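# Shelve the blue carton in the wall shelf's gap

## Task

Take the blue carton off the desk and stand it in the empty slot among the cartons on the wall shelf. It must be upright, aligned with its neighbours, and oriented end-on as they are, with either end facing out. Every other carton must still be in its original spot, and the low shelf must be standing upright when you finish. The robot must not fall or be left tilted, or the task fails.

## Robot and tools

ROBOT. A Rainbow Robotics RB-Y1. It has a wheeled base that drives forward or back and turns, but cannot slide sideways. The base is 0.58 m wide and extends 0.10 m ahead of the drive axle and 0.57 m behind it. A spin on the spot sweeps a 0.58 m radius. Above the base is a folding leg and torso, a head with pan and tilt, and two 7-joint arms, left and right, each ending in a five-finger hand. The cameras are head_camera, left_wrist_camera and right_wrist_camera.

FRAMES. The base frame has its origin on the floor halfway between the drive wheels, with x forward, y to the left and z up, in metres. chest, left_hand and right_hand are printed in this frame. A hand's printed point sits 0.045 m in front of the palm: its +z runs along the straight fingers and +y comes out of the palm. The odometry frame is the base frame as it was at the start. base_odometry counts wheel turns only, so slip is counted as travel. Its heading is in rad, positive to the left.

move. One call carries one action plus the optional cameras (a list of names, ["all"], or []) and blocking (true or omitted means it returns once everything is at rest; false means it returns after about 0.5 s while motion continues). The action is base and/or joints with optional min_time_s, or else target with optional min_time_s. A move without an action only reports state and images.
- base: a single velocity command, {"x_m_s", "turn_rad_s", "for_s"}. It is relative motion, not a place. x_m_s is forward speed, negative for reverse, magnitude 0.005 to 1.5 m/s or 0. turn_rad_s is positive to the left, magnitude 0.02 to 1.509 rad/s or 0. for_s runs from 0.1 to 5 s. Any key you omit counts as 0. The distance covered is roughly speed times for_s, and less on very short runs.
- joints: absolute targets, keyed by joint name. Torso, arm and head values are in rad. torso_squat_rad runs 0 to 1.2 and lowers the chest. torso_shift_rad runs -0.3 to 0.6, hips forward. torso_pitch_rad runs -0.2 to 1.4, bowing forward. torso_yaw_rad runs -1.5 to 1.5, positive to the left. The arm joint ranges are listed in the joint schema. head_pan_rad runs -0.523 to 0.523, positive to the left. head_tilt_rad runs -0.35 to 1.57, positive looking down. The finger keys <side>_hand_little, _ring, _middle, _index, _thumb_bend and _thumb_turn are unitless, from +1 open to -1 closed. For thumb_turn, -1 puts the thumb opposite the fingers. <side>_hand_force_limit (-1 to 1, roughly 0 to 10 N at the fingertip) and <side>_hand_speed (-0.96 to 1) are settings and do not move anything. The torso also has combined limits: squat+shift<=1.52; squat-shift+pitch<=1.57; shift+0.5pitch-0.4squat<=0.7; shift+0.3pitch-0.5squat<=0.39.
- target: an absolute hand pose, {"side": "left" or "right", "x", "y", "z" in metres in the base frame (-3 to 3), "quat_wxyz": four numbers in the same convention as the printed hand lines}. The hand travels on an arc, so several short steps keep its path straighter. A target is refused while an earlier move is still running.
- min_time_s: 0.1 to 8 s, the minimum duration of each arm, head and torso motion in the action.

Other tools. wait {seconds 0–10, cameras} lets time pass and returns state. stop {cameras} brakes every running motion. zoom_image {camera, region [x0,y0,x1,y1] in image pixels, origin at top-left, at most 504 by 504} magnifies the latest image from that camera. show_instructions returns the reference pages. finished_scene {scene: 1} ends the scene for good.

RESULTS. base_status, joint_status, left_hand_status and right_hand_status report: moving; done (for the base, how long the velocity was actually sent); off_target (at rest but short of the target); reached or short (for a target); refused, with the reason; contact_stop (torso only); time_out; limit_stop_at_<name> (a built-in guard, including own_body ones); not_followed (blocked by the arm-collision check); torque_fault; limit_stop_at_motor_heat. A stop you did not command, or a refused move, cancels the remaining move, wait and finished_scene calls in that reply. on_its_own lists things the robot did unprompted. <side>_hand_stopped_by gives one word per motor, in the order little, ring, middle, index, thumb_bend, thumb_turn: moving, target, force, stalled or fault. The *_load_n values are fingertip forces in N, positive when the finger is pushed open. A grip that slips shows up only as loads falling to about 0. lidar_m gives 12 distances in 30-degree sectors, going counter-clockwise from straight ahead, measured at 0.23 m height. wheel_motors_off is 1 when the wheels have been cut out for 2 s. motor_effort is wheel effort in %, with the peak in brackets. The output also includes joint torques, external torques, wrist force and torque (uncalibrated, including weight), and motor temperatures.

GRIPPING. A finger motor starts only when its target changes. It stops when it arrives or when its load reaches the force limit. For a soft grip, close at hand_speed -0.94 or lower. A wrapped grip suits objects about 0.035 to 0.065 m thick and holds about 0.3 kg. At the start, force_limit is 0 and speed is -0.8, which is slow.

AVOID. Do not tip the robot: bending or rising fast with the arms stretched out, stopping hard while driving, driving into furniture, or carrying weight far ahead can all do it. Do not let the arms press on each other; roll the shoulders outward about 0.5 rad when both arms reach forward. Do not hit furniture, because nothing stops an arm short of it. Avoid torque faults and overheating from long stretched holds. Do not drop, slam or over-squeeze the carton. Do not disturb the other cartons, and do not knock over the low shelf.

Each tool is called after "Call:" as name(argument=value, ...), one argument or row to a line, values as JSON.

Reference images:

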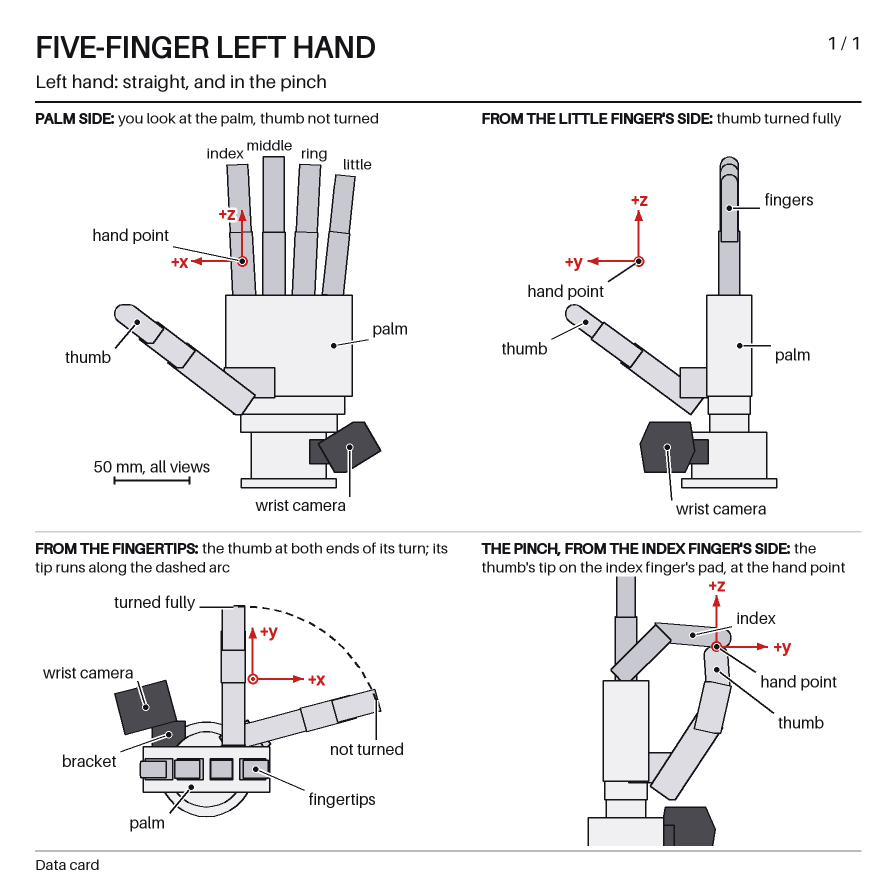

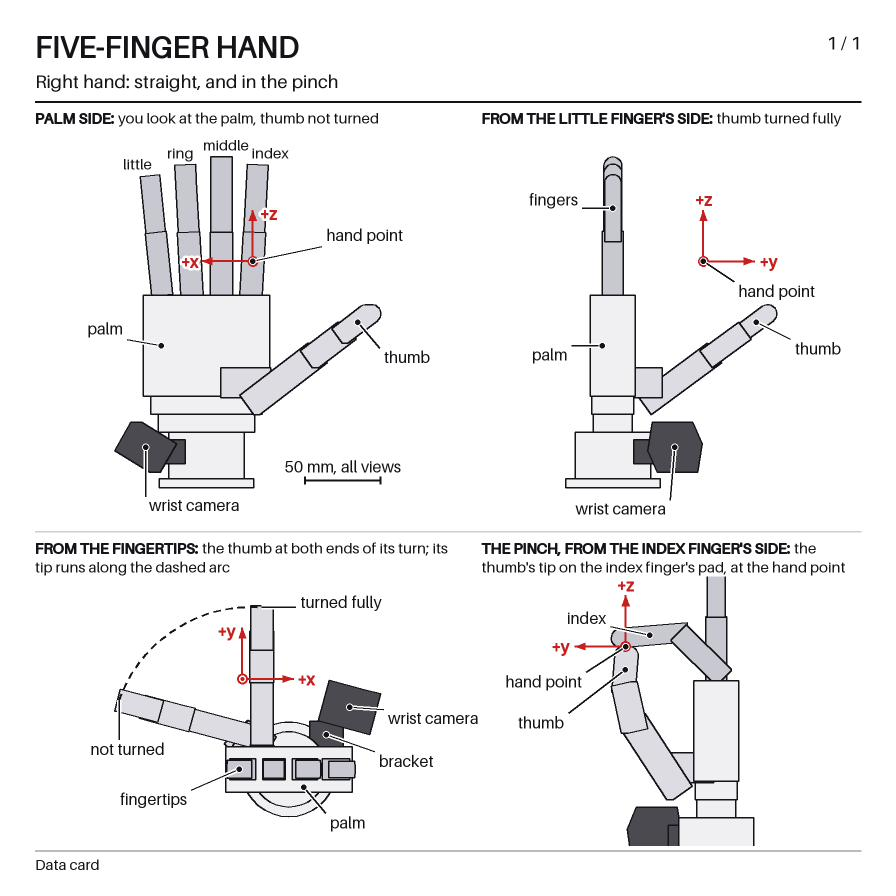

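## Session

Call:
move(
)

Scene clock: 0.00 s.
Joint torques (N m): no reading
External joint torques (N m): no reading
Motor temperatures (°C): left_arm=[37 38 41 42 47 47 38] | right_arm=[43 36 38 35 42 41 46]
Wrist force (N): no reading
Wrist torque (N m): no reading
Wrist force, peak (N): no reading
base_odometry: x=+0.000 y=+0.000 heading=+0.000
lidar_m: 2.48 2.37 2.97 2.42 1.99 2.14 3.10 3.05 2.99 2.32 2.27 2.41
base_status: not commanded
joint_positions: torso_squat_rad=+0.350 torso_shift_rad=+0.000 torso_pitch_rad=+0.000 torso_yaw_rad=+0.000 left_shoulder_pitch_rad=-0.020 left_shoulder_roll_rad=+0.078 left_shoulder_yaw_rad=-0.045 left_elbow_rad=-2.001 left_forearm_roll_rad=-0.028 left_wrist_pitch_rad=+0.637 left_hand_roll_rad=-0.034 right_shoulder_pitch_rad=+0.009 right_shoulder_roll_rad=-0.080 right_shoulder_yaw_rad=-0.004 right_elbow_rad=-2.103 right_forearm_roll_rad=+0.045 right_wrist_pitch_rad=+1.092 right_hand_roll_rad=+0.028 head_pan_rad=+0.000 head_tilt_rad=+0.400 left_hand_little=+1.000 left_hand_ring=+1.000 left_hand_middle=+1.000 left_hand_index=+1.000 left_hand_thumb_turn=+1.000 left_hand_thumb_bend=+1.000 left_hand_force_limit=+0.000 left_hand_speed=-0.800 right_hand_little=+1.000 right_hand_ring=+1.000 right_hand_middle=+1.000 right_hand_index=+1.000 right_hand_thumb_turn=+1.000 right_hand_thumb_bend=+1.000 right_hand_force_limit=+0.000 right_hand_speed=-0.800
joint_status: not commanded
wheel_motors_off: 0
left_hand_stopped_by: target,target,target,target,target,target
right_hand_stopped_by: target,target,target,target,target,target
left_little_load_n: 0.0
left_ring_load_n: 0.0
left_middle_load_n: 0.0
left_index_load_n: 0.0
left_thumb_bend_load_n: 0.0
left_thumb_turn_load_n: -0.5
right_little_load_n: 0.0
right_ring_load_n: 0.0
right_middle_load_n: 0.0
right_index_load_n: 0.0
right_thumb_bend_load_n: 0.0
right_thumb_turn_load_n: 0.0
motor_effort: left_wheel=-2 right_wheel=-2
chest: x=-0.2280 y=-0.0005 z=+1.2475 quat_wxyz=(+1.000, +0.000, +0.000, +0.000) (m; base frame)
left_hand: x=+0.3114 y=+0.1938 z=+1.0205 quat_wxyz=(+0.477, -0.500, +0.587, -0.422) (m; base frame)
right_hand: x=+0.2389 y=-0.2368 z=+0.9514 quat_wxyz=(+0.292, -0.638, +0.599, -0.385) (m; base frame)
pictures: head_camera, left_wrist_camera, right_wrist_camera

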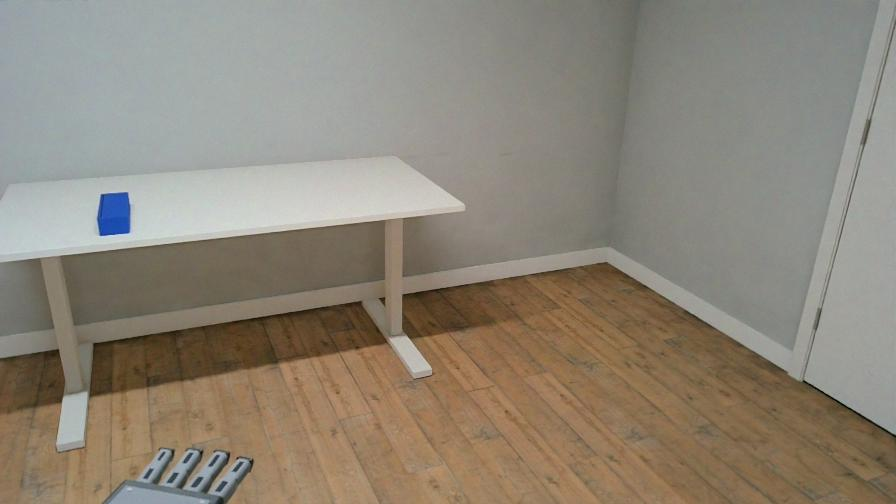

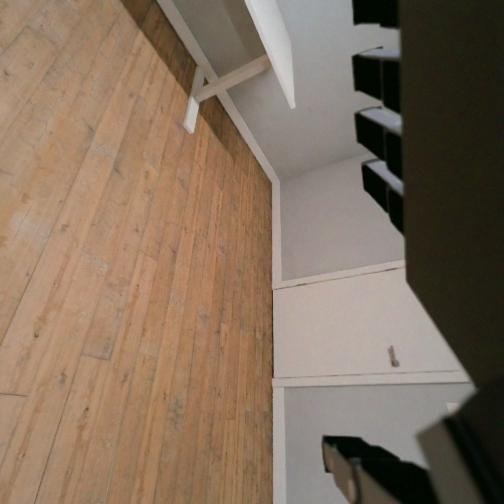

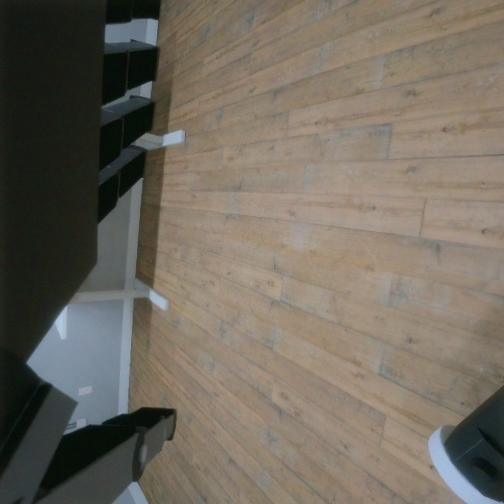

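Call:
move(
  joints={"head_pan_rad": 0.5, "head_tilt_rad": 0.35},
  cameras=["head_camera"],
)

Call:
zoom_image(
  camera="head_camera",
  region=[300, 100, 700, 400],
)

Call:
move(
  base={"turn_rad_s": 1.0, "for_s": 1.5},
  cameras=["head_camera"],
)

Scene clock: 1.50 s.
Joint torques (N m): left_arm=[-11.06 1.22 0.74 -9.05 -0.32 -2.2 -0.18] | right_arm=[-8.56 -2.3 -0.89 -9 0.44 -1.89 0]
External joint torques (N m): left_arm=[-0.65 0.47 -0.12 0.34 -0.27 -0.33 -0.18] | right_arm=[1.76 -0.45 0 0.6 0.05 -0.14 -0.01]
Wrist force (N): left_arm=[-3.5 2.9 2.7] | right_arm=[-2.2 2.6 2.7]
Wrist torque (N m): left_arm=[-0.42 0.80 -0.42] | right_arm=[-0.29 0.29 -0.05]
Wrist force, peak (N): left_arm=[-3.5 3.1 3.1] | right_arm=[-2.4 4.3 2.9]
move: done
base_odometry: x=+0.000 y=+0.000 heading=+0.000
lidar_m: 2.48 2.38 2.97 2.41 1.99 2.14 3.10 3.04 2.99 2.32 2.28 2.41
base_status: not commanded
joint_positions: torso_squat_rad=+0.350 torso_shift_rad=+0.000 torso_pitch_rad=+0.000 torso_yaw_rad=+0.000 left_shoulder_pitch_rad=-0.020 left_shoulder_roll_rad=+0.078 left_shoulder_yaw_rad=-0.045 left_elbow_rad=-2.001 left_forearm_roll_rad=-0.028 left_wrist_pitch_rad=+0.637 left_hand_roll_rad=-0.034 right_shoulder_pitch_rad=+0.009 right_shoulder_roll_rad=-0.080 right_shoulder_yaw_rad=-0.004 right_elbow_rad=-2.103 right_forearm_roll_rad=+0.045 right_wrist_pitch_rad=+1.092 right_hand_roll_rad=+0.028 head_pan_rad=+0.500 head_tilt_rad=+0.350 left_hand_little=+1.000 left_hand_ring=+1.000 left_hand_middle=+1.000 left_hand_index=+1.000 left_hand_thumb_turn=+1.000 left_hand_thumb_bend=+1.000 left_hand_force_limit=+0.000 left_hand_speed=-0.800 right_hand_little=+1.000 right_hand_ring=+1.000 right_hand_middle=+1.000 right_hand_index=+1.000 right_hand_thumb_turn=+1.000 right_hand_thumb_bend=+1.000 right_hand_force_limit=+0.000 right_hand_speed=-0.800
joint_status: all done
wheel_motors_off: 0
left_hand_stopped_by: target,target,target,target,target,target
right_hand_stopped_by: target,target,target,target,target,target
left_little_load_n: 0.0
left_ring_load_n: 0.0
left_middle_load_n: 0.0
left_index_load_n: 0.0
left_thumb_bend_load_n: 0.0
left_thumb_turn_load_n: 0.0
right_little_load_n: 0.0
right_ring_load_n: 0.0
right_middle_load_n: 0.0
right_index_load_n: 0.0
right_thumb_bend_load_n: 0.0
right_thumb_turn_load_n: -0.5
motor_effort: left_wheel=-2(2) right_wheel=-2(2)
chest: x=-0.2280 y=-0.0005 z=+1.2475 quat_wxyz=(+1.000, +0.000, +0.000, +0.000)
left_hand: x=+0.3114 y=+0.1938 z=+1.0205 quat_wxyz=(+0.477, -0.500, +0.587, -0.422)
right_hand: x=+0.2389 y=-0.2368 z=+0.9514 quat_wxyz=(+0.292, -0.638, +0.599, -0.385)
head_camera: T_world_to_cam=[[0.5039, -0.86319, 0.03139, 0.05736], [-0.25907, -0.1857, -0.94784, 1.37733], [0.824, 0.46948, -0.3172, 0.57545]] pos_world=[-0.14625, 0.03512, 1.48622]

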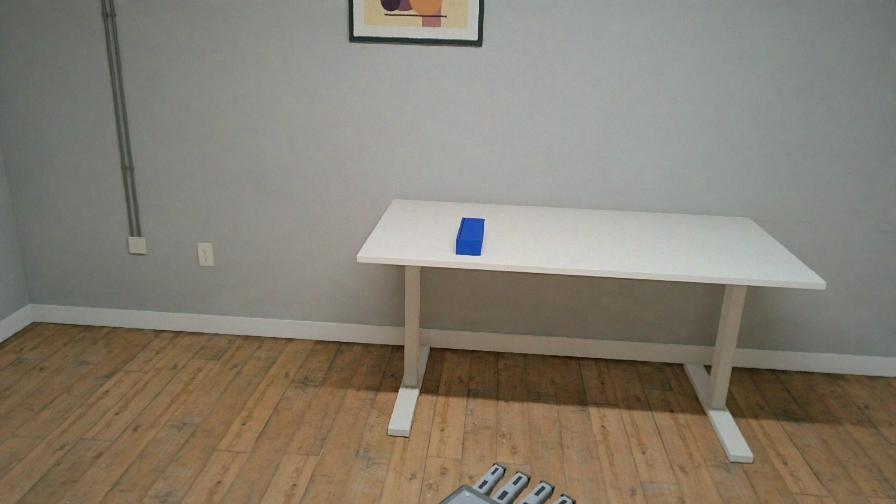

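Scaled by 1.260 from the camera's image (finer frame: 1280x720).

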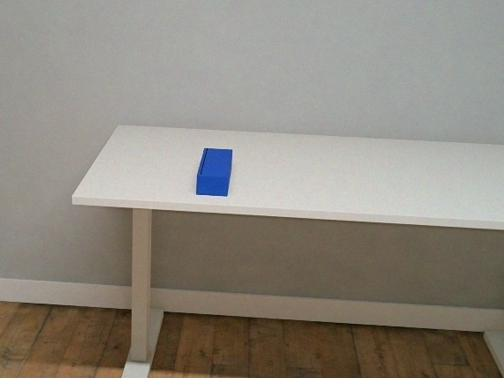

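Scene clock: 4.80 s.
Joint torques (N m): left_arm=[-10.96 1.24 0.77 -9.03 -0.22 -2.12 -0.15] | right_arm=[-8.25 -2.08 -1.14 -8.81 0.54 -1.78 0.1]
External joint torques (N m): left_arm=[-0.55 0.48 -0.1 0.35 -0.17 -0.26 -0.15] | right_arm=[2.07 -0.22 -0.25 0.79 0.16 -0.03 0.1]
Wrist force (N): left_arm=[-2.9 3.1 3.0] | right_arm=[-1.8 3.4 2.9]
Wrist torque (N m): left_arm=[-0.41 0.75 -0.39] | right_arm=[-0.18 0.21 -0.03]
Wrist force, peak (N): left_arm=[-3.5 3.6 2.7] | right_arm=[-2.8 4.0 3.4]
move: done
base_odometry: x=+0.000 y=+0.000 heading=+1.124
lidar_m: 2.90 1.97 1.95 2.11 3.09 3.08 2.81 2.29 2.27 2.48 2.47 2.38
base_status: done (sent for 1.5 of 1.5 s)
joint_positions: torso_squat_rad=+0.350 torso_shift_rad=+0.000 torso_pitch_rad=+0.000 torso_yaw_rad=+0.000 left_shoulder_pitch_rad=-0.020 left_shoulder_roll_rad=+0.078 left_shoulder_yaw_rad=-0.045 left_elbow_rad=-2.001 left_forearm_roll_rad=-0.028 left_wrist_pitch_rad=+0.637 left_hand_roll_rad=-0.034 right_shoulder_pitch_rad=+0.009 right_shoulder_roll_rad=-0.080 right_shoulder_yaw_rad=-0.004 right_elbow_rad=-2.103 right_forearm_roll_rad=+0.045 right_wrist_pitch_rad=+1.092 right_hand_roll_rad=+0.028 head_pan_rad=+0.500 head_tilt_rad=+0.350 left_hand_little=+1.000 left_hand_ring=+1.000 left_hand_middle=+1.000 left_hand_index=+1.000 left_hand_thumb_turn=+1.000 left_hand_thumb_bend=+1.000 left_hand_force_limit=+0.000 left_hand_speed=-0.800 right_hand_little=+1.000 right_hand_ring=+1.000 right_hand_middle=+1.000 right_hand_index=+1.000 right_hand_thumb_turn=+1.000 right_hand_thumb_bend=+1.000 right_hand_force_limit=+0.000 right_hand_speed=-0.800
joint_status: not commanded
wheel_motors_off: 0
left_hand_stopped_by: target,target,target,target,target,target
right_hand_stopped_by: target,target,target,target,target,target
left_little_load_n: -0.5
left_ring_load_n: -0.5
left_middle_load_n: 0.0
left_index_load_n: 0.0
left_thumb_bend_load_n: 0.0
left_thumb_turn_load_n: 0.0
right_little_load_n: 0.0
right_ring_load_n: 0.0
right_middle_load_n: 0.0
right_index_load_n: 0.0
right_thumb_bend_load_n: 0.0
right_thumb_turn_load_n: 0.0
motor_effort: left_wheel=-1(23) right_wheel=+7(31)
chest: x=-0.2280 y=-0.0005 z=+1.2475 quat_wxyz=(+1.000, +0.000, +0.000, +0.000)
left_hand: x=+0.3114 y=+0.1938 z=+1.0205 quat_wxyz=(+0.477, -0.500, +0.587, -0.422)
right_hand: x=+0.2389 y=-0.2368 z=+0.9515 quat_wxyz=(+0.292, -0.638, +0.599, -0.385)
head_camera: T_world_to_cam=[[0.5039, -0.86319, 0.03139, 0.05736], [-0.25907, -0.1857, -0.94784, 1.37733], [0.824, 0.46948, -0.3172, 0.57545]] pos_world=[-0.14625, 0.03512, 1.48622]

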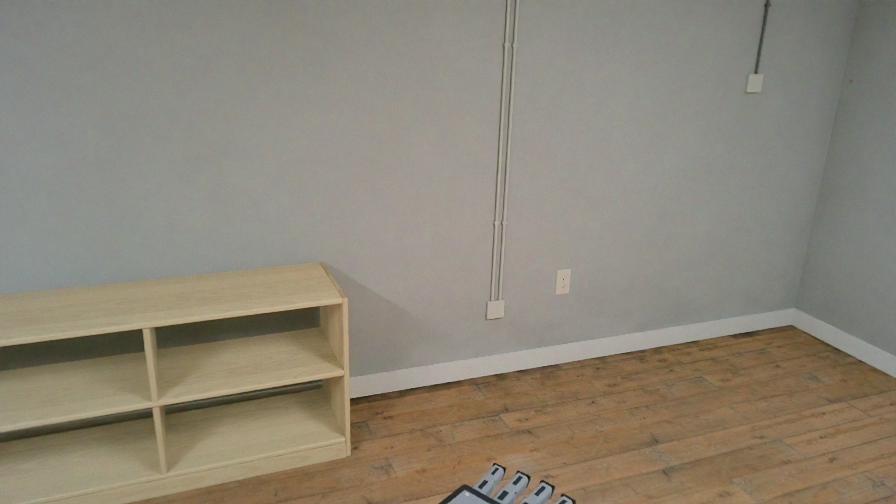

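Call:
move(
  base={"turn_rad_s": 1.0, "for_s": 1.3},
  joints={"head_pan_rad": 0.3, "head_tilt_rad": 0.15},
  cameras=["head_camera"],
)

Call:
move(
  base={"turn_rad_s": 1.0, "for_s": 1.2},
  cameras=["head_camera"],
)

Scene clock: 8.20 s.
Joint torques (N m): left_arm=[-10.67 1.35 0.6 -9.14 -0.19 -2.19 -0.14] | right_arm=[-8.82 -2.37 -0.52 -9.37 0.53 -1.75 0.08]
External joint torques (N m): left_arm=[-0.26 0.6 -0.26 0.24 -0.14 -0.32 -0.14] | right_arm=[1.5 -0.51 0.38 0.23 0.15 0 0.08]
Wrist force (N): left_arm=[-3.4 3.1 2.9] | right_arm=[-1.5 3.6 3.0]
Wrist torque (N m): left_arm=[-0.40 0.83 -0.40] | right_arm=[-0.13 0.14 0.00]
Wrist force, peak (N): left_arm=[-3.5 3.4 2.8] | right_arm=[-2.6 3.8 3.8]
move: done
base_odometry: x=+0.000 y=+0.000 heading=+1.969
lidar_m: 1.96 2.12 3.20 3.07 3.16 2.43 2.28 2.33 2.47 2.38 2.87 2.46
base_status: done (sent for 1.3 of 1.3 s)
joint_positions: torso_squat_rad=+0.350 torso_shift_rad=+0.000 torso_pitch_rad=+0.000 torso_yaw_rad=+0.000 left_shoulder_pitch_rad=-0.020 left_shoulder_roll_rad=+0.078 left_shoulder_yaw_rad=-0.045 left_elbow_rad=-2.001 left_forearm_roll_rad=-0.028 left_wrist_pitch_rad=+0.637 left_hand_roll_rad=-0.034 right_shoulder_pitch_rad=+0.009 right_shoulder_roll_rad=-0.080 right_shoulder_yaw_rad=-0.004 right_elbow_rad=-2.103 right_forearm_roll_rad=+0.045 right_wrist_pitch_rad=+1.092 right_hand_roll_rad=+0.028 head_pan_rad=+0.300 head_tilt_rad=+0.150 left_hand_little=+1.000 left_hand_ring=+1.000 left_hand_middle=+1.000 left_hand_index=+1.000 left_hand_thumb_turn=+1.000 left_hand_thumb_bend=+1.000 left_hand_force_limit=+0.000 left_hand_speed=-0.800 right_hand_little=+1.000 right_hand_ring=+1.000 right_hand_middle=+1.000 right_hand_index=+1.000 right_hand_thumb_turn=+1.000 right_hand_thumb_bend=+1.000 right_hand_force_limit=+0.000 right_hand_speed=-0.800
joint_status: all done
wheel_motors_off: 0
left_hand_stopped_by: target,target,target,target,target,target
right_hand_stopped_by: target,target,target,target,target,target
left_little_load_n: 0.0
left_ring_load_n: 0.0
left_middle_load_n: 0.0
left_index_load_n: 0.0
left_thumb_bend_load_n: 0.0
left_thumb_turn_load_n: 0.0
right_little_load_n: 0.0
right_ring_load_n: 0.0
right_middle_load_n: 0.0
right_index_load_n: 0.0
right_thumb_bend_load_n: 0.0
right_thumb_turn_load_n: 0.0
motor_effort: left_wheel=-1(20) right_wheel=+8(29)
chest: x=-0.2280 y=-0.0005 z=+1.2475 quat_wxyz=(+1.000, +0.000, +0.000, +0.000)
left_hand: x=+0.3114 y=+0.1938 z=+1.0205 quat_wxyz=(+0.477, -0.500, +0.587, -0.422)
right_hand: x=+0.2389 y=-0.2368 z=+0.9515 quat_wxyz=(+0.292, -0.638, +0.599, -0.385)
head_camera: T_world_to_cam=[[0.31595, -0.94808, 0.03639, 0.01133], [-0.10496, -0.07305, -0.99179, 1.47277], [0.94295, 0.30954, -0.12259, 0.31815]] pos_world=[-0.14899, 0.01985, 1.49927]

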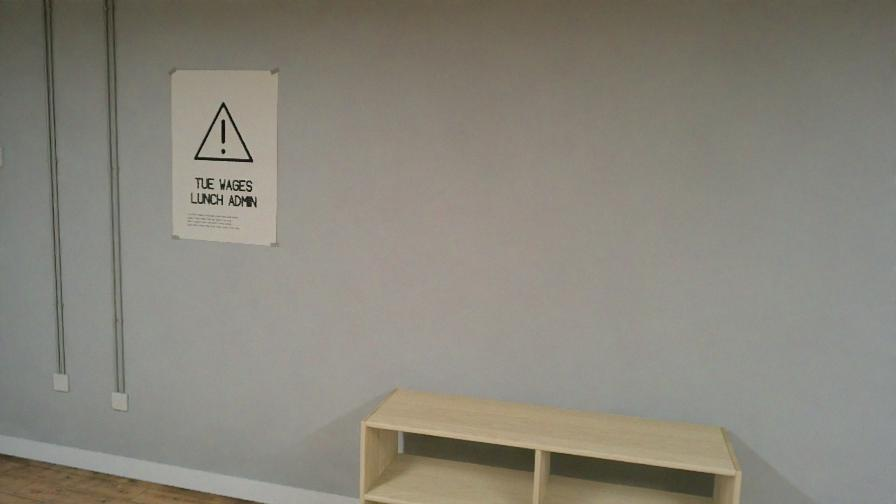

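Scene clock: 10.93 s.
Joint torques (N m): left_arm=[-11.3 1.57 0.69 -8.98 -0.31 -2.18 -0.28] | right_arm=[-8.5 -2.05 -0.85 -9.02 0.58 -1.77 0.07]
External joint torques (N m): left_arm=[-0.9 0.82 -0.17 0.4 -0.26 -0.32 -0.28] | right_arm=[1.82 -0.19 0.04 0.58 0.19 -0.02 0.07]
Wrist force (N): left_arm=[-2.6 3.0 2.5] | right_arm=[-2.6 3.3 2.1]
Wrist torque (N m): left_arm=[-0.37 0.67 -0.35] | right_arm=[-0.12 0.33 -0.02]
Wrist force, peak (N): left_arm=[-3.2 3.3 3.3] | right_arm=[-2.7 3.7 3.5]
move: done
base_odometry: x=+0.000 y=+0.000 heading=+2.688
lidar_m: 2.11 3.07 3.04 2.86 2.33 2.31 2.51 2.48 2.38 2.91 1.97 1.96
base_status: done (sent for 1.2 of 1.2 s)
joint_positions: torso_squat_rad=+0.350 torso_shift_rad=+0.000 torso_pitch_rad=+0.000 torso_yaw_rad=+0.000 left_shoulder_pitch_rad=-0.020 left_shoulder_roll_rad=+0.078 left_shoulder_yaw_rad=-0.045 left_elbow_rad=-2.001 left_forearm_roll_rad=-0.028 left_wrist_pitch_rad=+0.637 left_hand_roll_rad=-0.034 right_shoulder_pitch_rad=+0.009 right_shoulder_roll_rad=-0.080 right_shoulder_yaw_rad=-0.004 right_elbow_rad=-2.103 right_forearm_roll_rad=+0.045 right_wrist_pitch_rad=+1.092 right_hand_roll_rad=+0.028 head_pan_rad=+0.300 head_tilt_rad=+0.150 left_hand_little=+1.000 left_hand_ring=+1.000 left_hand_middle=+1.000 left_hand_index=+1.000 left_hand_thumb_turn=+1.000 left_hand_thumb_bend=+1.000 left_hand_force_limit=+0.000 left_hand_speed=-0.800 right_hand_little=+1.000 right_hand_ring=+1.000 right_hand_middle=+1.000 right_hand_index=+1.000 right_hand_thumb_turn=+1.000 right_hand_thumb_bend=+1.000 right_hand_force_limit=+0.000 right_hand_speed=-0.800
joint_status: not commanded
wheel_motors_off: 0
left_hand_stopped_by: target,target,target,target,target,target
right_hand_stopped_by: target,target,target,target,target,target
left_little_load_n: 0.0
left_ring_load_n: 0.0
left_middle_load_n: 0.0
left_index_load_n: 0.0
left_thumb_bend_load_n: 0.0
left_thumb_turn_load_n: 0.0
right_little_load_n: 0.0
right_ring_load_n: 0.0
right_middle_load_n: 0.0
right_index_load_n: 0.0
right_thumb_bend_load_n: 0.0
right_thumb_turn_load_n: -0.5
motor_effort: left_wheel=-1(19) right_wheel=+8(29)
chest: x=-0.2280 y=-0.0005 z=+1.2475 quat_wxyz=(+1.000, +0.000, +0.000, +0.000)
left_hand: x=+0.3114 y=+0.1938 z=+1.0205 quat_wxyz=(+0.477, -0.500, +0.587, -0.422)
right_hand: x=+0.2389 y=-0.2368 z=+0.9515 quat_wxyz=(+0.292, -0.638, +0.599, -0.385)
head_camera: T_world_to_cam=[[0.31595, -0.94808, 0.03639, 0.01133], [-0.10496, -0.07305, -0.99179, 1.47277], [0.94295, 0.30954, -0.12259, 0.31815]] pos_world=[-0.14899, 0.01985, 1.49927]

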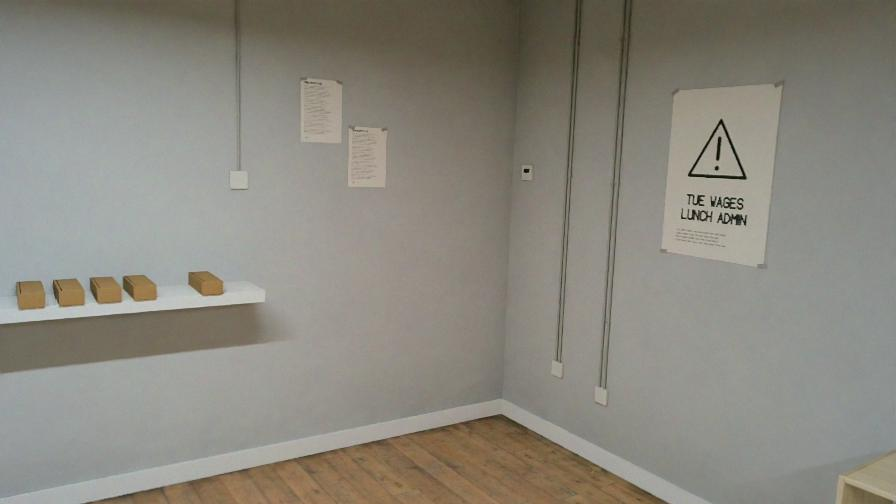

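Call:
move(
  base={"turn_rad_s": 1.0, "for_s": 1.2},
  joints={"head_pan_rad": 0.0, "head_tilt_rad": 0.3},
  cameras=["head_camera"],
)

Call:
zoom_image(
  camera="head_camera",
  region=[300, 100, 700, 400],
)

Scene clock: 13.97 s.
Joint torques (N m): left_arm=[-10.87 1.27 0.76 -9.22 -0.15 -2.23 -0.19] | right_arm=[-8.51 -1.98 -0.86 -9.02 0.47 -1.81 -0.03]
External joint torques (N m): left_arm=[-0.46 0.52 -0.1 0.16 -0.1 -0.36 -0.19] | right_arm=[1.81 -0.12 0.04 0.58 0.09 -0.06 -0.03]
Wrist force (N): left_arm=[-3.1 3.1 2.8] | right_arm=[-2.6 3.1 3.2]
Wrist torque (N m): left_arm=[-0.37 0.75 -0.40] | right_arm=[-0.21 0.31 -0.07]
Wrist force, peak (N): left_arm=[-3.5 2.6 3.5] | right_arm=[-2.9 4.2 2.9]
move: done
base_odometry: x=+0.000 y=+0.000 heading=-2.875
lidar_m: 3.04 3.06 2.51 2.30 2.31 2.82 2.51 2.37 2.59 1.98 1.96 2.87
base_status: done (sent for 1.2 of 1.2 s)
joint_positions: torso_squat_rad=+0.350 torso_shift_rad=+0.000 torso_pitch_rad=+0.000 torso_yaw_rad=+0.000 left_shoulder_pitch_rad=-0.020 left_shoulder_roll_rad=+0.078 left_shoulder_yaw_rad=-0.045 left_elbow_rad=-2.001 left_forearm_roll_rad=-0.028 left_wrist_pitch_rad=+0.637 left_hand_roll_rad=-0.034 right_shoulder_pitch_rad=+0.009 right_shoulder_roll_rad=-0.080 right_shoulder_yaw_rad=-0.004 right_elbow_rad=-2.103 right_forearm_roll_rad=+0.045 right_wrist_pitch_rad=+1.092 right_hand_roll_rad=+0.028 head_pan_rad=+0.000 head_tilt_rad=+0.300 left_hand_little=+1.000 left_hand_ring=+1.000 left_hand_middle=+1.000 left_hand_index=+1.000 left_hand_thumb_turn=+1.000 left_hand_thumb_bend=+1.000 left_hand_force_limit=+0.000 left_hand_speed=-0.800 right_hand_little=+1.000 right_hand_ring=+1.000 right_hand_middle=+1.000 right_hand_index=+1.000 right_hand_thumb_turn=+1.000 right_hand_thumb_bend=+1.000 right_hand_force_limit=+0.000 right_hand_speed=-0.800
joint_status: all done
wheel_motors_off: 0
left_hand_stopped_by: target,target,target,target,target,target
right_hand_stopped_by: target,target,target,target,target,target
left_little_load_n: 0.0
left_ring_load_n: 0.0
left_middle_load_n: 0.0
left_index_load_n: -0.5
left_thumb_bend_load_n: 0.0
left_thumb_turn_load_n: 0.0
right_little_load_n: 0.0
right_ring_load_n: 0.0
right_middle_load_n: 0.0
right_index_load_n: 0.0
right_thumb_bend_load_n: 0.0
right_thumb_turn_load_n: 0.0
motor_effort: left_wheel=-1(20) right_wheel=+8(29)
chest: x=-0.2280 y=-0.0005 z=+1.2475 quat_wxyz=(+1.000, +0.000, +0.000, +0.000)
left_hand: x=+0.3114 y=+0.1938 z=+1.0204 quat_wxyz=(+0.477, -0.500, +0.587, -0.422)
right_hand: x=+0.2389 y=-0.2368 z=+0.9515 quat_wxyz=(+0.292, -0.638, +0.599, -0.385)
head_camera: T_world_to_cam=[[0.02687, -0.9991, 0.03275, -0.04289], [-0.26874, -0.03878, -0.96243, 1.39658], [0.96284, 0.01706, -0.26954, 0.53487]] pos_world=[-0.13852, 0.00218, 1.48968]

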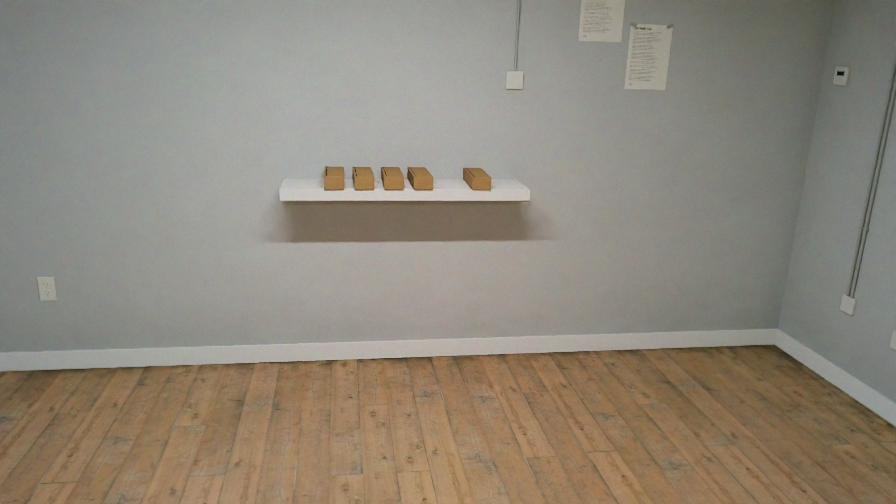

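Scaled by 1.260 from the camera's image (finer frame: 1280x720).

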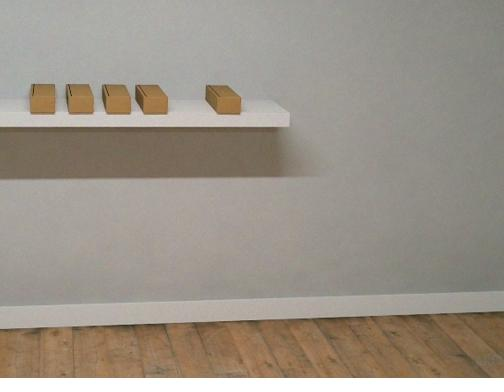

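Call:
move(
  base={"turn_rad_s": -1.0, "for_s": 2.804},
  joints={"head_pan_rad": 0.0, "head_tilt_rad": 0.6},
  cameras=["head_camera"],
)

Call:
move(
  base={"x_m_s": 0.5, "for_s": 2.2},
  cameras=["head_camera"],
)

Scene clock: 27.13 s.
Joint torques (N m): left_arm=[-10.8 1.62 0.46 -9.17 -0.4 -2.18 -0.05] | right_arm=[-8.55 -2.44 -0.56 -9.15 0.41 -1.96 -0.04]
External joint torques (N m): left_arm=[-0.4 0.88 -0.4 0.22 -0.35 -0.31 -0.05] | right_arm=[1.77 -0.58 0.34 0.45 0.03 -0.21 -0.04]
Wrist force (N): left_arm=[-2.3 2.5 2.2] | right_arm=[-2.2 3.7 3.1]
Wrist torque (N m): left_arm=[-0.47 0.60 -0.35] | right_arm=[-0.11 0.29 0.01]
Wrist force, peak (N): left_arm=[-3.7 3.5 3.0] | right_arm=[-2.3 4.8 3.0]
move: done
base_odometry: x=+0.000 y=+0.000 heading=+0.608
lidar_m: 2.38 2.88 1.98 1.99 2.62 3.09 3.05 2.79 2.28 2.27 2.49 2.47
base_status: done (sent for 2.8 of 2.8 s)
joint_positions: torso_squat_rad=+0.350 torso_shift_rad=+0.000 torso_pitch_rad=+0.000 torso_yaw_rad=+0.000 left_shoulder_pitch_rad=-0.020 left_shoulder_roll_rad=+0.078 left_shoulder_yaw_rad=-0.045 left_elbow_rad=-2.001 left_forearm_roll_rad=-0.028 left_wrist_pitch_rad=+0.637 left_hand_roll_rad=-0.034 right_shoulder_pitch_rad=+0.009 right_shoulder_roll_rad=-0.080 right_shoulder_yaw_rad=-0.004 right_elbow_rad=-2.103 right_forearm_roll_rad=+0.045 right_wrist_pitch_rad=+1.092 right_hand_roll_rad=+0.028 head_pan_rad=+0.000 head_tilt_rad=+0.600 left_hand_little=+1.000 left_hand_ring=+1.000 left_hand_middle=+1.000 left_hand_index=+1.000 left_hand_thumb_turn=+1.000 left_hand_thumb_bend=+1.000 left_hand_force_limit=+0.000 left_hand_speed=-0.800 right_hand_little=+1.000 right_hand_ring=+1.000 right_hand_middle=+1.000 right_hand_index=+1.000 right_hand_thumb_turn=+1.000 right_hand_thumb_bend=+1.000 right_hand_force_limit=+0.000 right_hand_speed=-0.800
joint_status: all done
wheel_motors_off: 0
left_hand_stopped_by: target,target,target,target,target,target
right_hand_stopped_by: target,target,target,target,target,target
left_little_load_n: 0.0
left_ring_load_n: 0.0
left_middle_load_n: -0.5
left_index_load_n: 0.0
left_thumb_bend_load_n: 0.0
left_thumb_turn_load_n: 0.0
right_little_load_n: -0.5
right_ring_load_n: 0.0
right_middle_load_n: 0.0
right_index_load_n: 0.0
right_thumb_bend_load_n: 0.0
right_thumb_turn_load_n: 0.0
motor_effort: left_wheel=+7(33) right_wheel=+0(29)
chest: x=-0.2280 y=-0.0004 z=+1.2475 quat_wxyz=(+1.000, +0.000, +0.000, +0.000)
left_hand: x=+0.3114 y=+0.1938 z=+1.0205 quat_wxyz=(+0.477, -0.500, +0.587, -0.422)
right_hand: x=+0.2389 y=-0.2368 z=+0.9515 quat_wxyz=(+0.292, -0.638, +0.599, -0.385)
head_camera: T_world_to_cam=[[0.03548, -0.9991, 0.02338, -0.02755], [-0.54113, -0.03888, -0.84004, 1.16326], [0.84019, 0.01716, -0.54202, 0.90407]] pos_world=[-0.12913, 0.00218, 1.46786]

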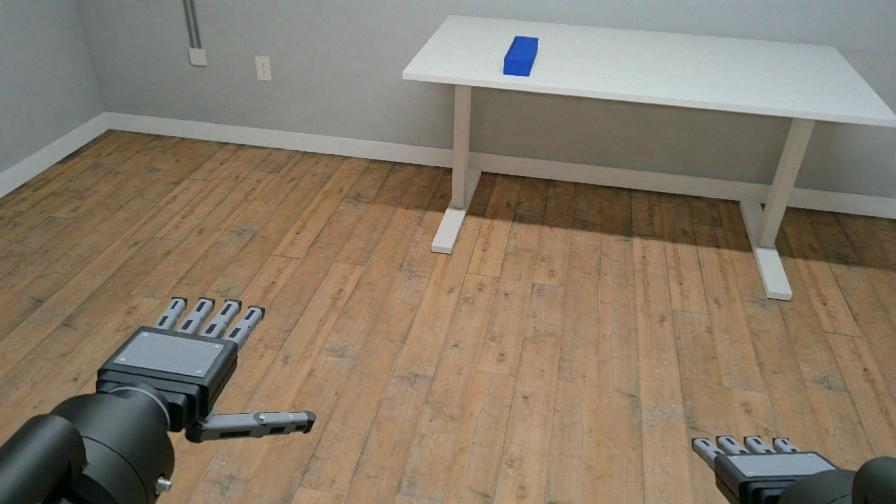

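Scene clock: 30.87 s.
Joint torques (N m): left_arm=[-11.07 1.34 0.69 -9.09 -0.09 -2.28 -0.21] | right_arm=[-8.62 -2.1 -0.78 -9.09 0.24 -1.75 -0.05]
External joint torques (N m): left_arm=[-0.67 0.59 -0.17 0.29 -0.04 -0.41 -0.21] | right_arm=[1.7 -0.24 0.11 0.51 -0.14 0 -0.05]
Wrist force (N): left_arm=[-2.9 2.7 2.9] | right_arm=[-2.7 2.8 2.1]
Wrist torque (N m): left_arm=[-0.47 0.74 -0.37] | right_arm=[-0.18 0.38 -0.07]
Wrist force, peak (N): left_arm=[-3.0 3.2 3.5] | right_arm=[-2.6 3.8 3.6]
move: done
base_odometry: x=+0.903 y=+0.628 heading=+0.608
lidar_m: 1.27 1.89 2.17 1.96 2.26 3.81 4.12 3.01 2.45 2.43 1.60 1.72
base_status: done (sent for 2.2 of 2.2 s)
joint_positions: torso_squat_rad=+0.350 torso_shift_rad=+0.000 torso_pitch_rad=+0.000 torso_yaw_rad=+0.000 left_shoulder_pitch_rad=-0.020 left_shoulder_roll_rad=+0.078 left_shoulder_yaw_rad=-0.045 left_elbow_rad=-2.001 left_forearm_roll_rad=-0.028 left_wrist_pitch_rad=+0.637 left_hand_roll_rad=-0.034 right_shoulder_pitch_rad=+0.009 right_shoulder_roll_rad=-0.080 right_shoulder_yaw_rad=-0.004 right_elbow_rad=-2.103 right_forearm_roll_rad=+0.045 right_wrist_pitch_rad=+1.092 right_hand_roll_rad=+0.028 head_pan_rad=+0.000 head_tilt_rad=+0.600 left_hand_little=+1.000 left_hand_ring=+1.000 left_hand_middle=+1.000 left_hand_index=+1.000 left_hand_thumb_turn=+1.000 left_hand_thumb_bend=+1.000 left_hand_force_limit=+0.000 left_hand_speed=-0.800 right_hand_little=+1.000 right_hand_ring=+1.000 right_hand_middle=+1.000 right_hand_index=+1.000 right_hand_thumb_turn=+1.000 right_hand_thumb_bend=+1.000 right_hand_force_limit=+0.000 right_hand_speed=-0.800
joint_status: not commanded
wheel_motors_off: 0
left_hand_stopped_by: target,target,target,target,target,target
right_hand_stopped_by: target,target,target,target,target,target
left_little_load_n: 0.0
left_ring_load_n: 0.0
left_middle_load_n: 0.0
left_index_load_n: 0.0
left_thumb_bend_load_n: 0.0
left_thumb_turn_load_n: -0.5
right_little_load_n: 0.0
right_ring_load_n: 0.0
right_middle_load_n: 0.0
right_index_load_n: 0.0
right_thumb_bend_load_n: 0.0
right_thumb_turn_load_n: 0.0
motor_effort: left_wheel=-1(38) right_wheel=-2(33)
chest: x=-0.2279 y=-0.0004 z=+1.2475 quat_wxyz=(+1.000, +0.000, +0.000, +0.000)
left_hand: x=+0.3115 y=+0.1938 z=+1.0204 quat_wxyz=(+0.477, -0.500, +0.587, -0.422)
right_hand: x=+0.2390 y=-0.2368 z=+0.9514 quat_wxyz=(+0.292, -0.638, +0.599, -0.385)
head_camera: T_world_to_cam=[[0.03549, -0.9991, 0.02337, -0.02755], [-0.54125, -0.03888, -0.83996, 1.16325], [0.84011, 0.01716, -0.54214, 0.90406]] pos_world=[-0.12893, 0.00218, 1.46786]

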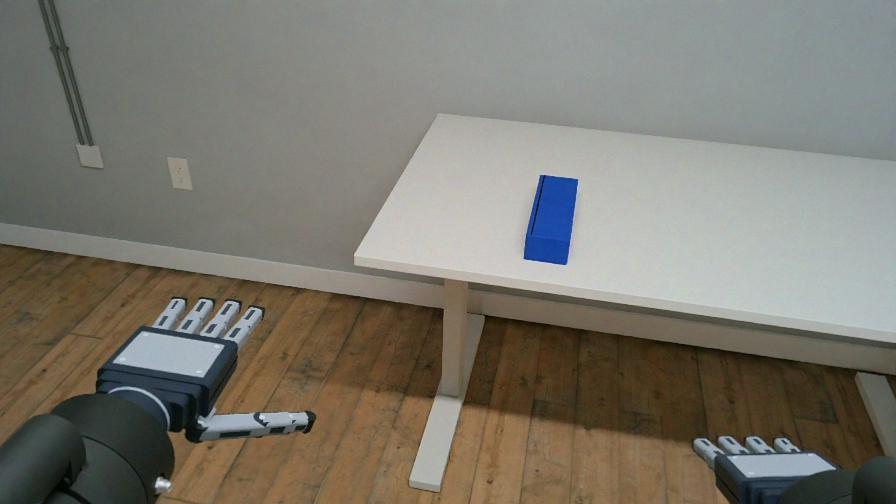

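Call:
zoom_image(
  camera="head_camera",
  region=[440, 140, 660, 300],
)

Scaled by 2.291 from the camera's image (finer frame: 1280x720).

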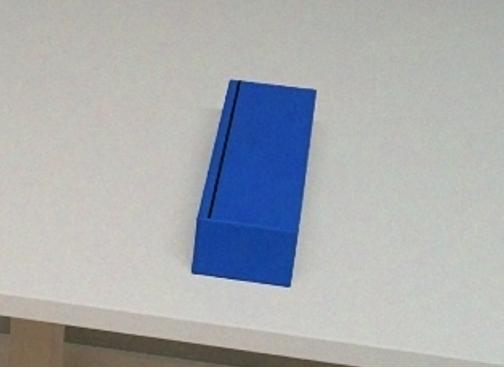

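Call:
move(
  base={"turn_rad_s": 0.1, "for_s": 0.47},
  cameras=[],
)

Call:
move(
  base={"x_m_s": 0.3, "for_s": 1.487},
  joints={"right_hand_thumb_turn": -1, "right_hand_index": 0.6, "right_hand_middle": 0.6, "right_hand_ring": 1, "right_hand_little": 1, "right_hand_speed": 0},
  cameras=[],
)

Call:
move(
  base={"turn_rad_s": -0.2, "for_s": 1.14},
  joints={"head_pan_rad": 0.0, "head_tilt_rad": 0.8},
  cameras=["head_camera"],
)

Call:
zoom_image(
  camera="head_camera",
  region=[380, 100, 680, 300],
)

Scene clock: 37.03 s.
Joint torques (N m): left_arm=[-11.51 1.04 0.87 -9.06 -0.2 -2.34 0.07] | right_arm=[-8.71 -2.15 -0.67 -9.31 0.42 -1.68 0.06]
External joint torques (N m): left_arm=[-1.11 0.29 0.01 0.32 -0.15 -0.47 0.07] | right_arm=[1.61 -0.3 0.22 0.29 0.04 0.07 0.06]
Wrist force (N): left_arm=[-2.9 3.2 2.8] | right_arm=[-2.5 3.9 2.4]
Wrist torque (N m): left_arm=[-0.37 0.75 -0.38] | right_arm=[-0.02 0.31 -0.02]
Wrist force, peak (N): left_arm=[-3.2 3.0 3.3] | right_arm=[-2.2 4.4 3.5]
move: done
base_odometry: x=+0.903 y=+0.628 heading=+0.654
lidar_m: 1.28 1.93 2.17 1.96 2.25 4.06 4.14 2.93 2.44 2.44 1.60 1.71
base_status: done (sent for 0.47 of 0.47 s)
joint_positions: torso_squat_rad=+0.350 torso_shift_rad=+0.000 torso_pitch_rad=+0.000 torso_yaw_rad=+0.000 left_shoulder_pitch_rad=-0.020 left_shoulder_roll_rad=+0.078 left_shoulder_yaw_rad=-0.045 left_elbow_rad=-2.001 left_forearm_roll_rad=-0.028 left_wrist_pitch_rad=+0.637 left_hand_roll_rad=-0.034 right_shoulder_pitch_rad=+0.009 right_shoulder_roll_rad=-0.080 right_shoulder_yaw_rad=-0.004 right_elbow_rad=-2.103 right_forearm_roll_rad=+0.045 right_wrist_pitch_rad=+1.092 right_hand_roll_rad=+0.028 head_pan_rad=+0.000 head_tilt_rad=+0.600 left_hand_little=+1.000 left_hand_ring=+1.000 left_hand_middle=+1.000 left_hand_index=+1.000 left_hand_thumb_turn=+1.000 left_hand_thumb_bend=+1.000 left_hand_force_limit=+0.000 left_hand_speed=-0.800 right_hand_little=+1.000 right_hand_ring=+1.000 right_hand_middle=+1.000 right_hand_index=+1.000 right_hand_thumb_turn=+1.000 right_hand_thumb_bend=+1.000 right_hand_force_limit=+0.000 right_hand_speed=-0.800
joint_status: not commanded
wheel_motors_off: 0
left_hand_stopped_by: target,target,target,target,target,target
right_hand_stopped_by: target,target,target,target,target,target
left_little_load_n: 0.0
left_ring_load_n: 0.0
left_middle_load_n: 0.0
left_index_load_n: 0.0
left_thumb_bend_load_n: 0.5
left_thumb_turn_load_n: 0.0
right_little_load_n: -0.5
right_ring_load_n: 0.0
right_middle_load_n: 0.0
right_index_load_n: 0.0
right_thumb_bend_load_n: 0.0
right_thumb_turn_load_n: 0.0
motor_effort: left_wheel=-11(24) right_wheel=+5(25)
chest: x=-0.2279 y=-0.0005 z=+1.2475 quat_wxyz=(+1.000, +0.000, +0.000, +0.000)
left_hand: x=+0.3115 y=+0.1938 z=+1.0204 quat_wxyz=(+0.477, -0.500, +0.587, -0.422)
right_hand: x=+0.2390 y=-0.2368 z=+0.9514 quat_wxyz=(+0.292, -0.638, +0.599, -0.385)

Scene clock: 39.70 s.
Joint torques (N m): left_arm=[-11.03 1.19 0.35 -9.22 -0.23 -2.17 -0.3] | right_arm=[-8.26 -2.16 -0.59 -9.08 0.54 -1.74 -0.02]
External joint torques (N m): left_arm=[-0.62 0.44 -0.51 0.16 -0.18 -0.3 -0.3] | right_arm=[2.06 -0.29 0.31 0.51 0.15 0.01 -0.03]
Wrist force (N): left_arm=[-2.6 2.9 2.8] | right_arm=[-2.5 3.8 2.5]
Wrist torque (N m): left_arm=[-0.42 0.67 -0.35] | right_arm=[-0.05 0.37 -0.02]
Wrist force, peak (N): left_arm=[-3.5 3.1 3.3] | right_arm=[-2.4 4.1 3.7]
move: done
base_odometry: x=+1.260 y=+0.902 heading=+0.654
lidar_m: 0.83 1.43 2.07 2.07 2.08 3.91 4.57 3.04 2.54 2.52 1.36 1.27
base_status: done (sent for 1.5 of 1.5 s)
joint_positions: torso_squat_rad=+0.350 torso_shift_rad=+0.000 torso_pitch_rad=+0.000 torso_yaw_rad=+0.000 left_shoulder_pitch_rad=-0.020 left_shoulder_roll_rad=+0.078 left_shoulder_yaw_rad=-0.045 left_elbow_rad=-2.001 left_forearm_roll_rad=-0.028 left_wrist_pitch_rad=+0.637 left_hand_roll_rad=-0.034 right_shoulder_pitch_rad=+0.009 right_shoulder_roll_rad=-0.080 right_shoulder_yaw_rad=-0.004 right_elbow_rad=-2.103 right_forearm_roll_rad=+0.045 right_wrist_pitch_rad=+1.092 right_hand_roll_rad=+0.028 head_pan_rad=+0.000 head_tilt_rad=+0.600 left_hand_little=+1.000 left_hand_ring=+1.000 left_hand_middle=+1.000 left_hand_index=+1.000 left_hand_thumb_turn=+1.000 left_hand_thumb_bend=+1.000 left_hand_force_limit=+0.000 left_hand_speed=-0.800 right_hand_little=+1.000 right_hand_ring=+1.000 right_hand_middle=+0.600 right_hand_index=+0.600 right_hand_thumb_turn=-1.000 right_hand_thumb_bend=+1.000 right_hand_force_limit=+0.000 right_hand_speed=+0.000
joint_status: all done
wheel_motors_off: 0
left_hand_stopped_by: target,target,target,target,target,target
right_hand_stopped_by: target,target,target,target,target,target
left_little_load_n: -0.5
left_ring_load_n: -0.5
left_middle_load_n: 0.0
left_index_load_n: 0.0
left_thumb_bend_load_n: -0.5
left_thumb_turn_load_n: 0.0
right_little_load_n: 0.0
right_ring_load_n: 0.0
right_middle_load_n: 0.0
right_index_load_n: 0.0
right_thumb_bend_load_n: 0.0
right_thumb_turn_load_n: 0.0
motor_effort: left_wheel=-2(30) right_wheel=-2(31)
chest: x=-0.2279 y=-0.0005 z=+1.2475 quat_wxyz=(+1.000, +0.000, +0.000, +0.000)
left_hand: x=+0.3115 y=+0.1938 z=+1.0204 quat_wxyz=(+0.477, -0.500, +0.587, -0.422)
right_hand: x=+0.2390 y=-0.2368 z=+0.9514 quat_wxyz=(+0.292, -0.638, +0.599, -0.385)

Scene clock: 41.57 s.
Joint torques (N m): left_arm=[-11.19 1.1 0.92 -9.04 -0.1 -2.11 -0.19] | right_arm=[-7.98 -2.51 -1.08 -9.26 0.42 -1.8 -0.01]
External joint torques (N m): left_arm=[-0.79 0.35 0.06 0.34 -0.05 -0.24 -0.19] | right_arm=[2.33 -0.64 -0.19 0.33 0.03 -0.05 -0.02]
Wrist force (N): left_arm=[-2.7 3.2 2.7] | right_arm=[-1.9 3.2 2.8]
Wrist torque (N m): left_arm=[-0.37 0.68 -0.38] | right_arm=[-0.21 0.23 0.03]
Wrist force, peak (N): left_arm=[-3.1 3.1 3.3] | right_arm=[-1.8 4.4 3.3]
move: done
base_odometry: x=+1.260 y=+0.902 heading=+0.428
lidar_m: 0.83 1.32 1.79 2.09 2.09 2.49 4.56 3.65 2.64 2.52 1.36 1.32
base_status: done (sent for 1.13 of 1.13 s)
joint_positions: torso_squat_rad=+0.350 torso_shift_rad=+0.000 torso_pitch_rad=+0.000 torso_yaw_rad=+0.000 left_shoulder_pitch_rad=-0.020 left_shoulder_roll_rad=+0.078 left_shoulder_yaw_rad=-0.045 left_elbow_rad=-2.001 left_forearm_roll_rad=-0.028 left_wrist_pitch_rad=+0.637 left_hand_roll_rad=-0.034 right_shoulder_pitch_rad=+0.009 right_shoulder_roll_rad=-0.080 right_shoulder_yaw_rad=-0.004 right_elbow_rad=-2.103 right_forearm_roll_rad=+0.045 right_wrist_pitch_rad=+1.092 right_hand_roll_rad=+0.028 head_pan_rad=+0.000 head_tilt_rad=+0.800 left_hand_little=+1.000 left_hand_ring=+1.000 left_hand_middle=+1.000 left_hand_index=+1.000 left_hand_thumb_turn=+1.000 left_hand_thumb_bend=+1.000 left_hand_force_limit=+0.000 left_hand_speed=-0.800 right_hand_little=+1.000 right_hand_ring=+1.000 right_hand_middle=+0.600 right_hand_index=+0.600 right_hand_thumb_turn=-1.000 right_hand_thumb_bend=+1.000 right_hand_force_limit=+0.000 right_hand_speed=+0.000
joint_status: all done
wheel_motors_off: 0
left_hand_stopped_by: target,target,target,target,target,target
right_hand_stopped_by: target,target,target,target,target,target
left_little_load_n: 0.0
left_ring_load_n: -0.5
left_middle_load_n: 0.0
left_index_load_n: 0.0
left_thumb_bend_load_n: 0.0
left_thumb_turn_load_n: 0.0
right_little_load_n: 0.0
right_ring_load_n: 0.0
right_middle_load_n: 0.0
right_index_load_n: 0.0
right_thumb_bend_load_n: 0.0
right_thumb_turn_load_n: 0.0
motor_effort: left_wheel=+0(24) right_wheel=-6(29)
chest: x=-0.2279 y=-0.0004 z=+1.2475 quat_wxyz=(+1.000, +0.000, +0.000, +0.000)
left_hand: x=+0.3115 y=+0.1938 z=+1.0204 quat_wxyz=(+0.477, -0.500, +0.587, -0.422)
right_hand: x=+0.2390 y=-0.2368 z=+0.9514 quat_wxyz=(+0.292, -0.638, +0.599, -0.385)
head_camera: T_world_to_cam=[[0.0395, -0.99909, 0.01579, -0.01575], [-0.69737, -0.03888, -0.71566, 0.95116], [0.71563, 0.01726, -0.69827, 1.1044]] pos_world=[-0.12641, 0.00218, 1.45212]

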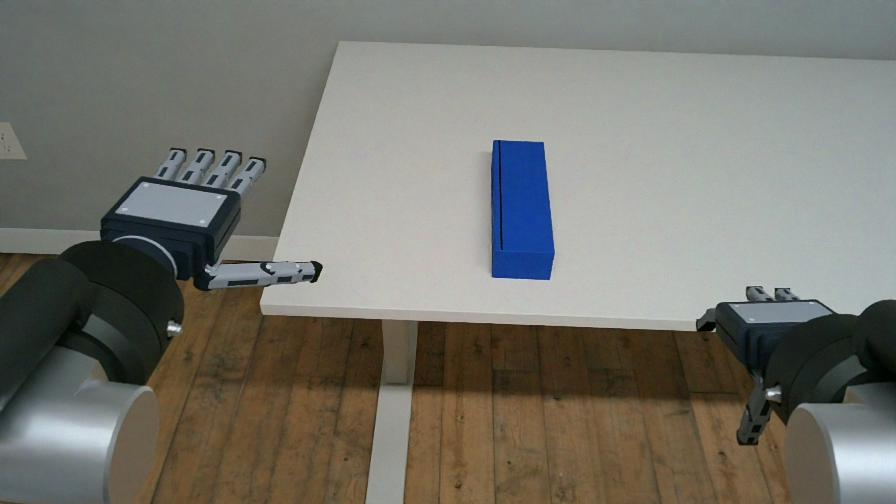

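Scaled by 1.680 from the camera's image (finer frame: 1280x720).

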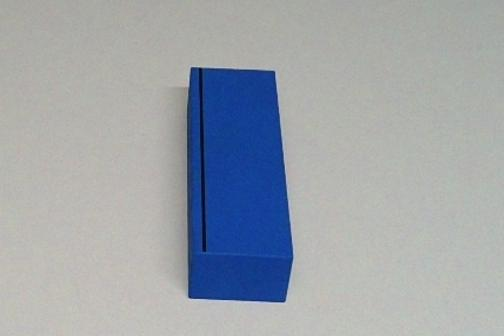

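Call:
move(
  target={"side": "right", "x": 0.38, "y": -0.10, "z": 0.98, "quat_wxyz": [0.4384, -0.8988, 0, 0]},
  min_time_s=3,
  cameras=["head_camera", "right_wrist_camera"],
)

Scene clock: 46.77 s.
Joint torques (N m): left_arm=[-10.96 1.42 0.98 -9.07 -0.2 -2.22 -0.12] | right_arm=[-23.05 -8.78 -2.5 -7.35 -1.37 -0.25 0.24]
External joint torques (N m): left_arm=[-0.55 0.67 0.12 0.31 -0.15 -0.35 -0.12] | right_arm=[2.21 0.15 -0.58 1.22 -0.12 0.19 0.22]
Wrist force (N): left_arm=[-2.7 3.0 3.2] | right_arm=[-3.5 3.0 3.2]
Wrist torque (N m): left_arm=[-0.45 0.72 -0.36] | right_arm=[-0.17 0.37 -0.06]
Wrist force, peak (N): left_arm=[-3.7 3.2 2.9] | right_arm=[-2.5 3.2 5.8]
move: short
base_odometry: x=+1.260 y=+0.902 heading=+0.428
lidar_m: 0.83 1.32 1.79 2.10 2.08 2.47 4.56 3.65 2.63 2.52 1.36 1.33
base_status: not commanded
joint_positions: torso_squat_rad=+0.350 torso_shift_rad=+0.000 torso_pitch_rad=+0.000 torso_yaw_rad=+0.000 left_shoulder_pitch_rad=-0.020 left_shoulder_roll_rad=+0.078 left_shoulder_yaw_rad=-0.045 left_elbow_rad=-2.001 left_forearm_roll_rad=-0.028 left_wrist_pitch_rad=+0.637 left_hand_roll_rad=-0.034 right_shoulder_pitch_rad=-1.199 right_shoulder_roll_rad=-0.328 right_shoulder_yaw_rad=-0.012 right_elbow_rad=-0.267 right_forearm_roll_rad=-1.213 right_wrist_pitch_rad=+1.105 right_hand_roll_rad=+1.757 head_pan_rad=+0.000 head_tilt_rad=+0.800 left_hand_little=+1.000 left_hand_ring=+1.000 left_hand_middle=+1.000 left_hand_index=+1.000 left_hand_thumb_turn=+1.000 left_hand_thumb_bend=+1.000 left_hand_force_limit=+0.000 left_hand_speed=-0.800 right_hand_little=+1.000 right_hand_ring=+1.000 right_hand_middle=+0.600 right_hand_index=+0.600 right_hand_thumb_turn=-1.000 right_hand_thumb_bend=+1.000 right_hand_force_limit=+0.000 right_hand_speed=+0.000
joint_status: all done
wheel_motors_off: 0
left_hand_stopped_by: target,target,target,target,target,target
right_hand_stopped_by: target,target,target,target,target,target
left_little_load_n: 0.0
left_ring_load_n: 0.0
left_middle_load_n: 0.0
left_index_load_n: -0.5
left_thumb_bend_load_n: 0.0
left_thumb_turn_load_n: 0.0
right_little_load_n: 0.0
right_ring_load_n: 0.0
right_middle_load_n: 0.0
right_index_load_n: 0.0
right_thumb_bend_load_n: 0.0
right_thumb_turn_load_n: 0.5
motor_effort: left_wheel=+0(0) right_wheel=-6(7)
chest: x=-0.2279 y=-0.0004 z=+1.2475 quat_wxyz=(+1.000, +0.000, +0.000, +0.000)
left_hand: x=+0.3115 y=+0.1938 z=+1.0204 quat_wxyz=(+0.477, -0.500, +0.587, -0.422)
right_hand: x=+0.3792 y=-0.1000 z=+0.9801 quat_wxyz=(+0.391, -0.897, +0.045, -0.204)
right_hand_status: short (checked arc that bows 109 mm and turns the hand up to 75 deg, as near as the solve gets, planned for 3.0 s): 1 mm and 24.6 deg off. The place is met; only the turn is off.
head_camera: T_world_to_cam=[[0.0395, -0.99909, 0.01579, -0.01575], [-0.69737, -0.03888, -0.71566, 0.95116], [0.71563, 0.01726, -0.69827, 1.1044]] pos_world=[-0.12641, 0.00218, 1.45212]
right_wrist_camera: T_world_to_cam=[[0.33314, -0.73853, -0.58617, 0.37429], [-0.93262, -0.34957, -0.08961, 0.40252], [-0.13872, 0.57652, -0.80522, 1.01652]] pos_world=[0.39172, -0.16892, 1.07399]

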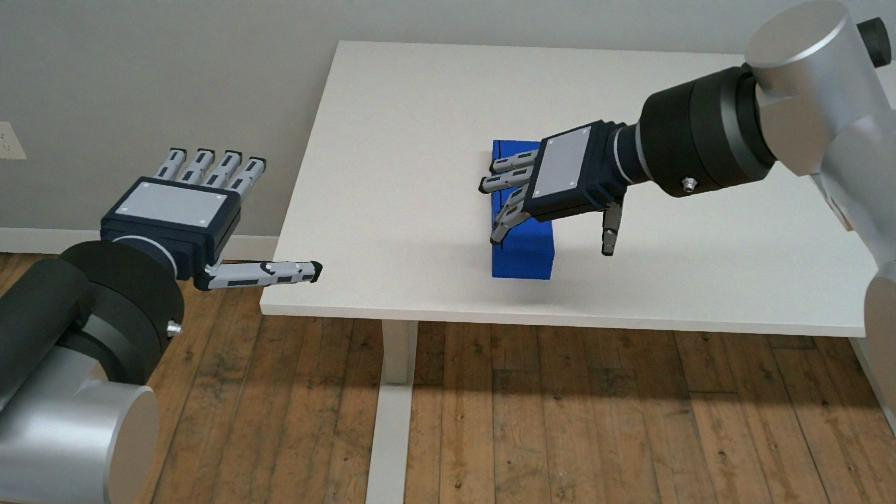

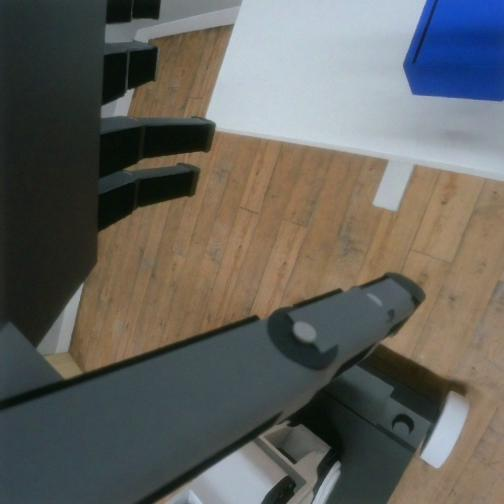

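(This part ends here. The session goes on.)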